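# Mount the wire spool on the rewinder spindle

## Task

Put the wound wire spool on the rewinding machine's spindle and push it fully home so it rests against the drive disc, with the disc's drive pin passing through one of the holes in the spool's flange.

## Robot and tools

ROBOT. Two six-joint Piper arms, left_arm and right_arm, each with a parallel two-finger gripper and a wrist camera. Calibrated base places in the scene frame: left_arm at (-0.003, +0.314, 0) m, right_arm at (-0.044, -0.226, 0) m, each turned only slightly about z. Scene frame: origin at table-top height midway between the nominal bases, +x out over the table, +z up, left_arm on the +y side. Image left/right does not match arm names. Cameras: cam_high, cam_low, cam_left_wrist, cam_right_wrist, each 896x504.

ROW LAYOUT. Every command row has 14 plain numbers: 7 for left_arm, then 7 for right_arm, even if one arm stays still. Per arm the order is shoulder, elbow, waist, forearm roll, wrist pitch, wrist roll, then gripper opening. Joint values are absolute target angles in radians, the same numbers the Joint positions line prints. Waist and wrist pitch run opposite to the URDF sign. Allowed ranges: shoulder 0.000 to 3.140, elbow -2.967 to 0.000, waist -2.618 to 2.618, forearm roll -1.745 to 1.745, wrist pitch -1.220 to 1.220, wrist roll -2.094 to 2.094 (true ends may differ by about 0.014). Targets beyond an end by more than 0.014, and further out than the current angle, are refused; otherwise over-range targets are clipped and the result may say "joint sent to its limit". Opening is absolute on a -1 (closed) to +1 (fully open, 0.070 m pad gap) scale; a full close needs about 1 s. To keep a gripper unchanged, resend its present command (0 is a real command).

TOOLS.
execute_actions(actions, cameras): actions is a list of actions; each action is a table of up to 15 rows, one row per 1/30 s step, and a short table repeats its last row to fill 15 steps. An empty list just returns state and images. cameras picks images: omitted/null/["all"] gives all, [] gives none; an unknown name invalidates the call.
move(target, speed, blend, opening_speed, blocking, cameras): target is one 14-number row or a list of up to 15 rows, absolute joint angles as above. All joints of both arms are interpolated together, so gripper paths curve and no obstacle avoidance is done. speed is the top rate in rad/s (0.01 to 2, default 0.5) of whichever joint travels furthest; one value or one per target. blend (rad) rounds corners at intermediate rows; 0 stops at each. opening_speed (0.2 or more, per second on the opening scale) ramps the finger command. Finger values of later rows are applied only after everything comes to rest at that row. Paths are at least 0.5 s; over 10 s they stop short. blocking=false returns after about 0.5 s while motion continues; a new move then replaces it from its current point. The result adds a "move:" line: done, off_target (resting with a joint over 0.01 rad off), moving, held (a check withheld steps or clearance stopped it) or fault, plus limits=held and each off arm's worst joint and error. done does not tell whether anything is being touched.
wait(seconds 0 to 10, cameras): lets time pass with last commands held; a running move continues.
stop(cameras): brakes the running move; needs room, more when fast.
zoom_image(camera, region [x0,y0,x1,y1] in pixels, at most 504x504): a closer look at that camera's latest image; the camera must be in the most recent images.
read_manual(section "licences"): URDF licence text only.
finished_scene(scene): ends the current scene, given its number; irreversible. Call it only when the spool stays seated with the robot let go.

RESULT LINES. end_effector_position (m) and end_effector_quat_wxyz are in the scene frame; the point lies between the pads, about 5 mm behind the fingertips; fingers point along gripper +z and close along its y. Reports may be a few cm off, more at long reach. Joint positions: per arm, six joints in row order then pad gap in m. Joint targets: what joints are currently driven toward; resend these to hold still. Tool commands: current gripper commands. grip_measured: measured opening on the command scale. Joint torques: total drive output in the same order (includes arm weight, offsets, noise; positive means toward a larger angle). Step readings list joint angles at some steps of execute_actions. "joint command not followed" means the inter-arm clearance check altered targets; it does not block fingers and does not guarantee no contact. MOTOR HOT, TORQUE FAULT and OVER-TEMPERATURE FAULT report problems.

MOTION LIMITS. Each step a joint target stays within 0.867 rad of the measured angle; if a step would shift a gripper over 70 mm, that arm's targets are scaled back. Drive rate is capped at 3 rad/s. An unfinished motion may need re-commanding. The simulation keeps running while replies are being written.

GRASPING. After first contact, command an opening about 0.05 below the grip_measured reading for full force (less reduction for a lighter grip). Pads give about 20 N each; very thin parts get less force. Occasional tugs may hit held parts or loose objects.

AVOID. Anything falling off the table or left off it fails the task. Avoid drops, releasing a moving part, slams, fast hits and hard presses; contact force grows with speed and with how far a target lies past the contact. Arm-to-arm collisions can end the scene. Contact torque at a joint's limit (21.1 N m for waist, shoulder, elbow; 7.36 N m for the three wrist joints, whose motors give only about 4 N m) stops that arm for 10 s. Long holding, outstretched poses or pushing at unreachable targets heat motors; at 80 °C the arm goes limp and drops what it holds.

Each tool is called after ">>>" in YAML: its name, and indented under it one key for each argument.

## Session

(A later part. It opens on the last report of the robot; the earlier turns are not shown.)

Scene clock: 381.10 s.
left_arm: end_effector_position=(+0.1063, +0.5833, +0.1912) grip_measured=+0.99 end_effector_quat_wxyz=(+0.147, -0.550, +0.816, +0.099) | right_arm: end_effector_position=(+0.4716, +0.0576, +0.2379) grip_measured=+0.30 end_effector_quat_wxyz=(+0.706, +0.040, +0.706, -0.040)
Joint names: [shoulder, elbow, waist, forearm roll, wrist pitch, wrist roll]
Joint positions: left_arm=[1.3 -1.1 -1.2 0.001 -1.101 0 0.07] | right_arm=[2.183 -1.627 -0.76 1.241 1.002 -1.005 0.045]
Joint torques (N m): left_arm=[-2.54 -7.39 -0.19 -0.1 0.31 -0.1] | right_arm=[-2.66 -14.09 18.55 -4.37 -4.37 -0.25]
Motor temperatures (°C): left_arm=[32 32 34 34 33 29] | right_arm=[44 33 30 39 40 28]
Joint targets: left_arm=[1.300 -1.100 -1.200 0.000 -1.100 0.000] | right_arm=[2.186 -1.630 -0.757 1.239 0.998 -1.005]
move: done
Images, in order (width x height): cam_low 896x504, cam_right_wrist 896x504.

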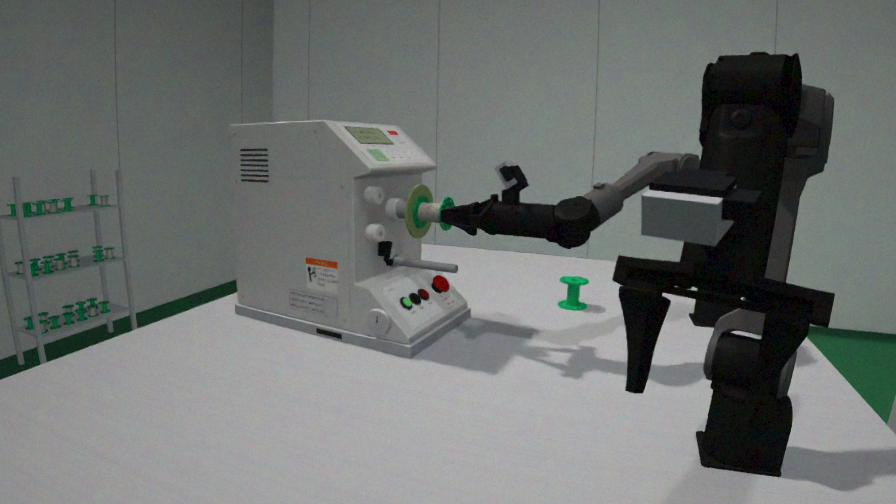

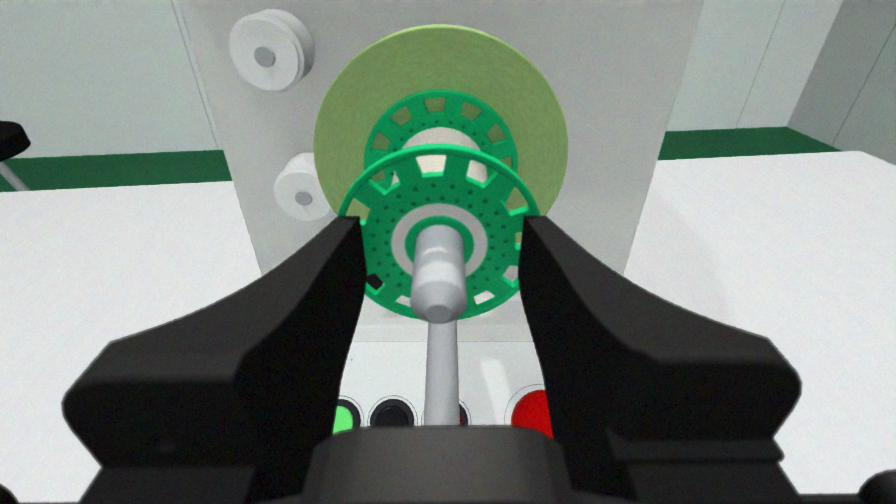

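>>> move:
  target:
    - [1.3, -1.1, -1.2, 0, -1.1, 0, 1, 2.1584, -1.5814, -0.7819, 1.2419, 1.0262, -0.9884, 0.286]
    - [1.3, -1.1, -1.2, 0, -1.1, 0, 1, 2.0657, -1.4155, -0.8903, 1.2749, 1.1379, -0.9422, 0.286]
  speed: [0.1, 0.3]
  blend: 0.02
  cameras: ["cam_right_wrist", "cam_low", "cam_high"]

>>> zoom_image:
  camera: "cam_low"
  region: [390, 180, 470, 245]

>>> zoom_image:
  camera: "cam_high"
  region: [450, 230, 510, 270]

>>> zoom_image:
  camera: "cam_right_wrist"
  region: [340, 0, 540, 240]

Scene clock: 384.33 s.
left_arm: end_effector_position=(+0.1063, +0.5833, +0.1912) grip_measured=+0.99 end_effector_quat_wxyz=(+0.147, -0.550, +0.816, +0.099) | right_arm: end_effector_position=(+0.4076, +0.0645, +0.2379) grip_measured=+0.29 end_effector_quat_wxyz=(+0.706, +0.040, +0.706, -0.040)
Joint names: [shoulder, elbow, waist, forearm roll, wrist pitch, wrist roll]
Joint positions: left_arm=[1.3 -1.1 -1.2 0.001 -1.101 0 0.07] | right_arm=[2.065 -1.414 -0.891 1.275 1.139 -0.942 0.045]
Joint torques (N m): left_arm=[-2.52 -7.37 -0.18 -0.1 0.3 -0.1] | right_arm=[-5.67 -5.88 1.25 -0.87 0.57 -0.15]
Motor temperatures (°C): left_arm=[32 32 34 34 33 29] | right_arm=[44 34 30 43 43 28]
Joint targets: left_arm=[1.300 -1.100 -1.200 0.000 -1.100 0.000] | right_arm=[2.066 -1.415 -0.890 1.275 1.138 -0.942]
move: done
Images, in order (width x height): cam_high 896x504, cam_low 896x504, cam_right_wrist 896x504.

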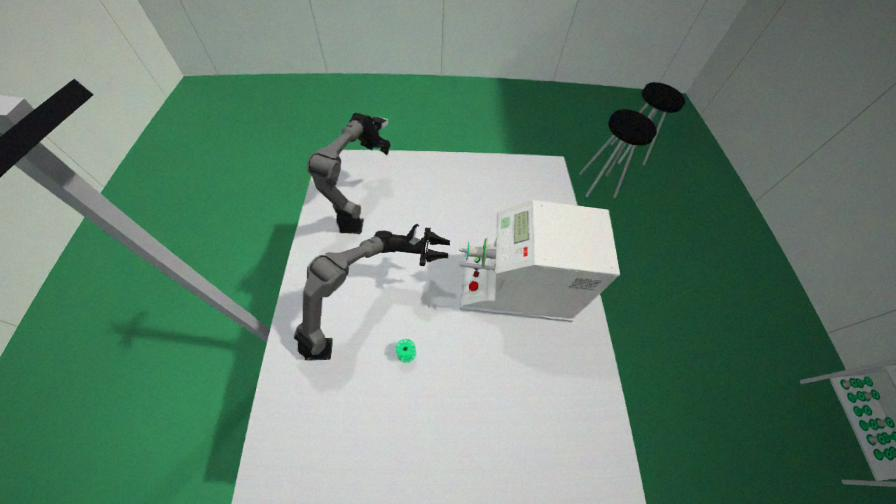

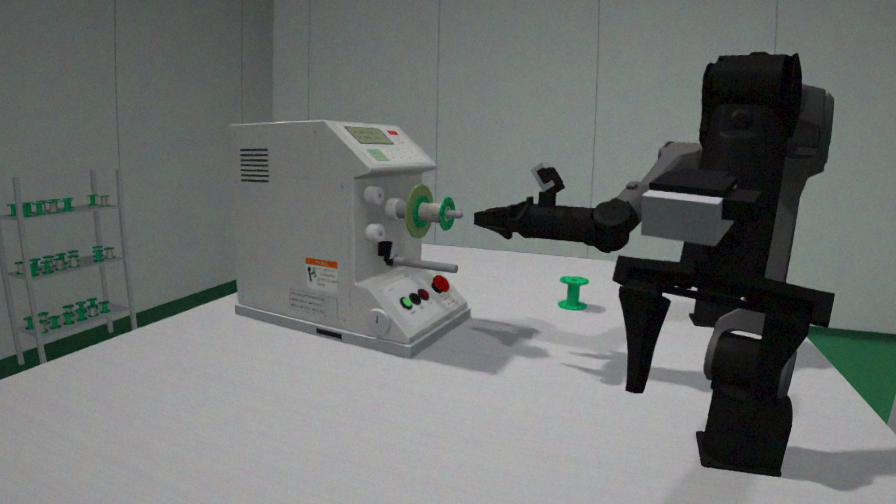

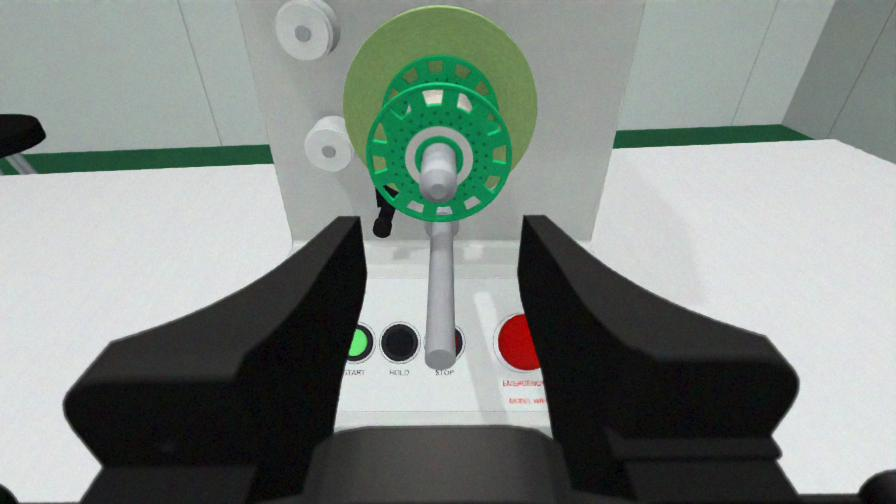

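Scaled by 6.300 from the camera's 896x504 image, which has a finer 1280x720 frame.

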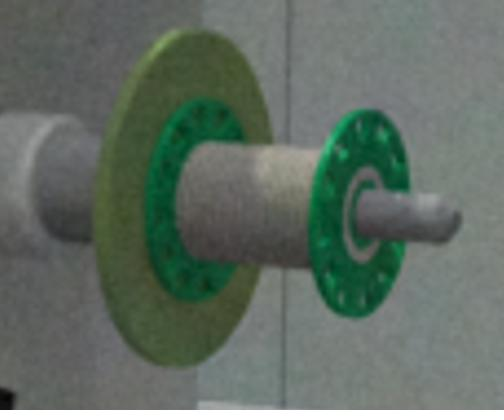

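Scaled by 8.400 from the camera's 896x504 image, which has a finer 1280x720 frame.

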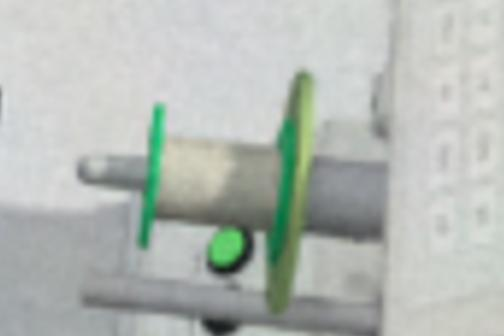

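Scaled by 2.100 from the camera's 896x504 image, which has a finer 1280x720 frame.

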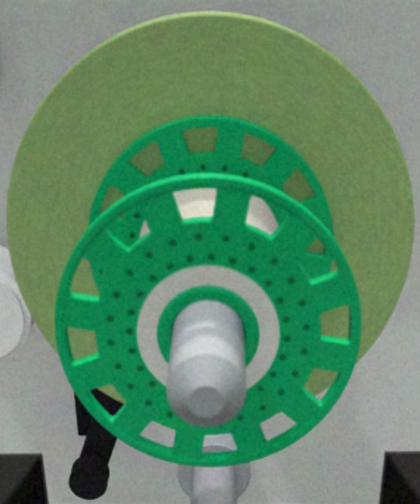

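>>> finished_scene:
  scene: 1

The scene is finished: the task was done.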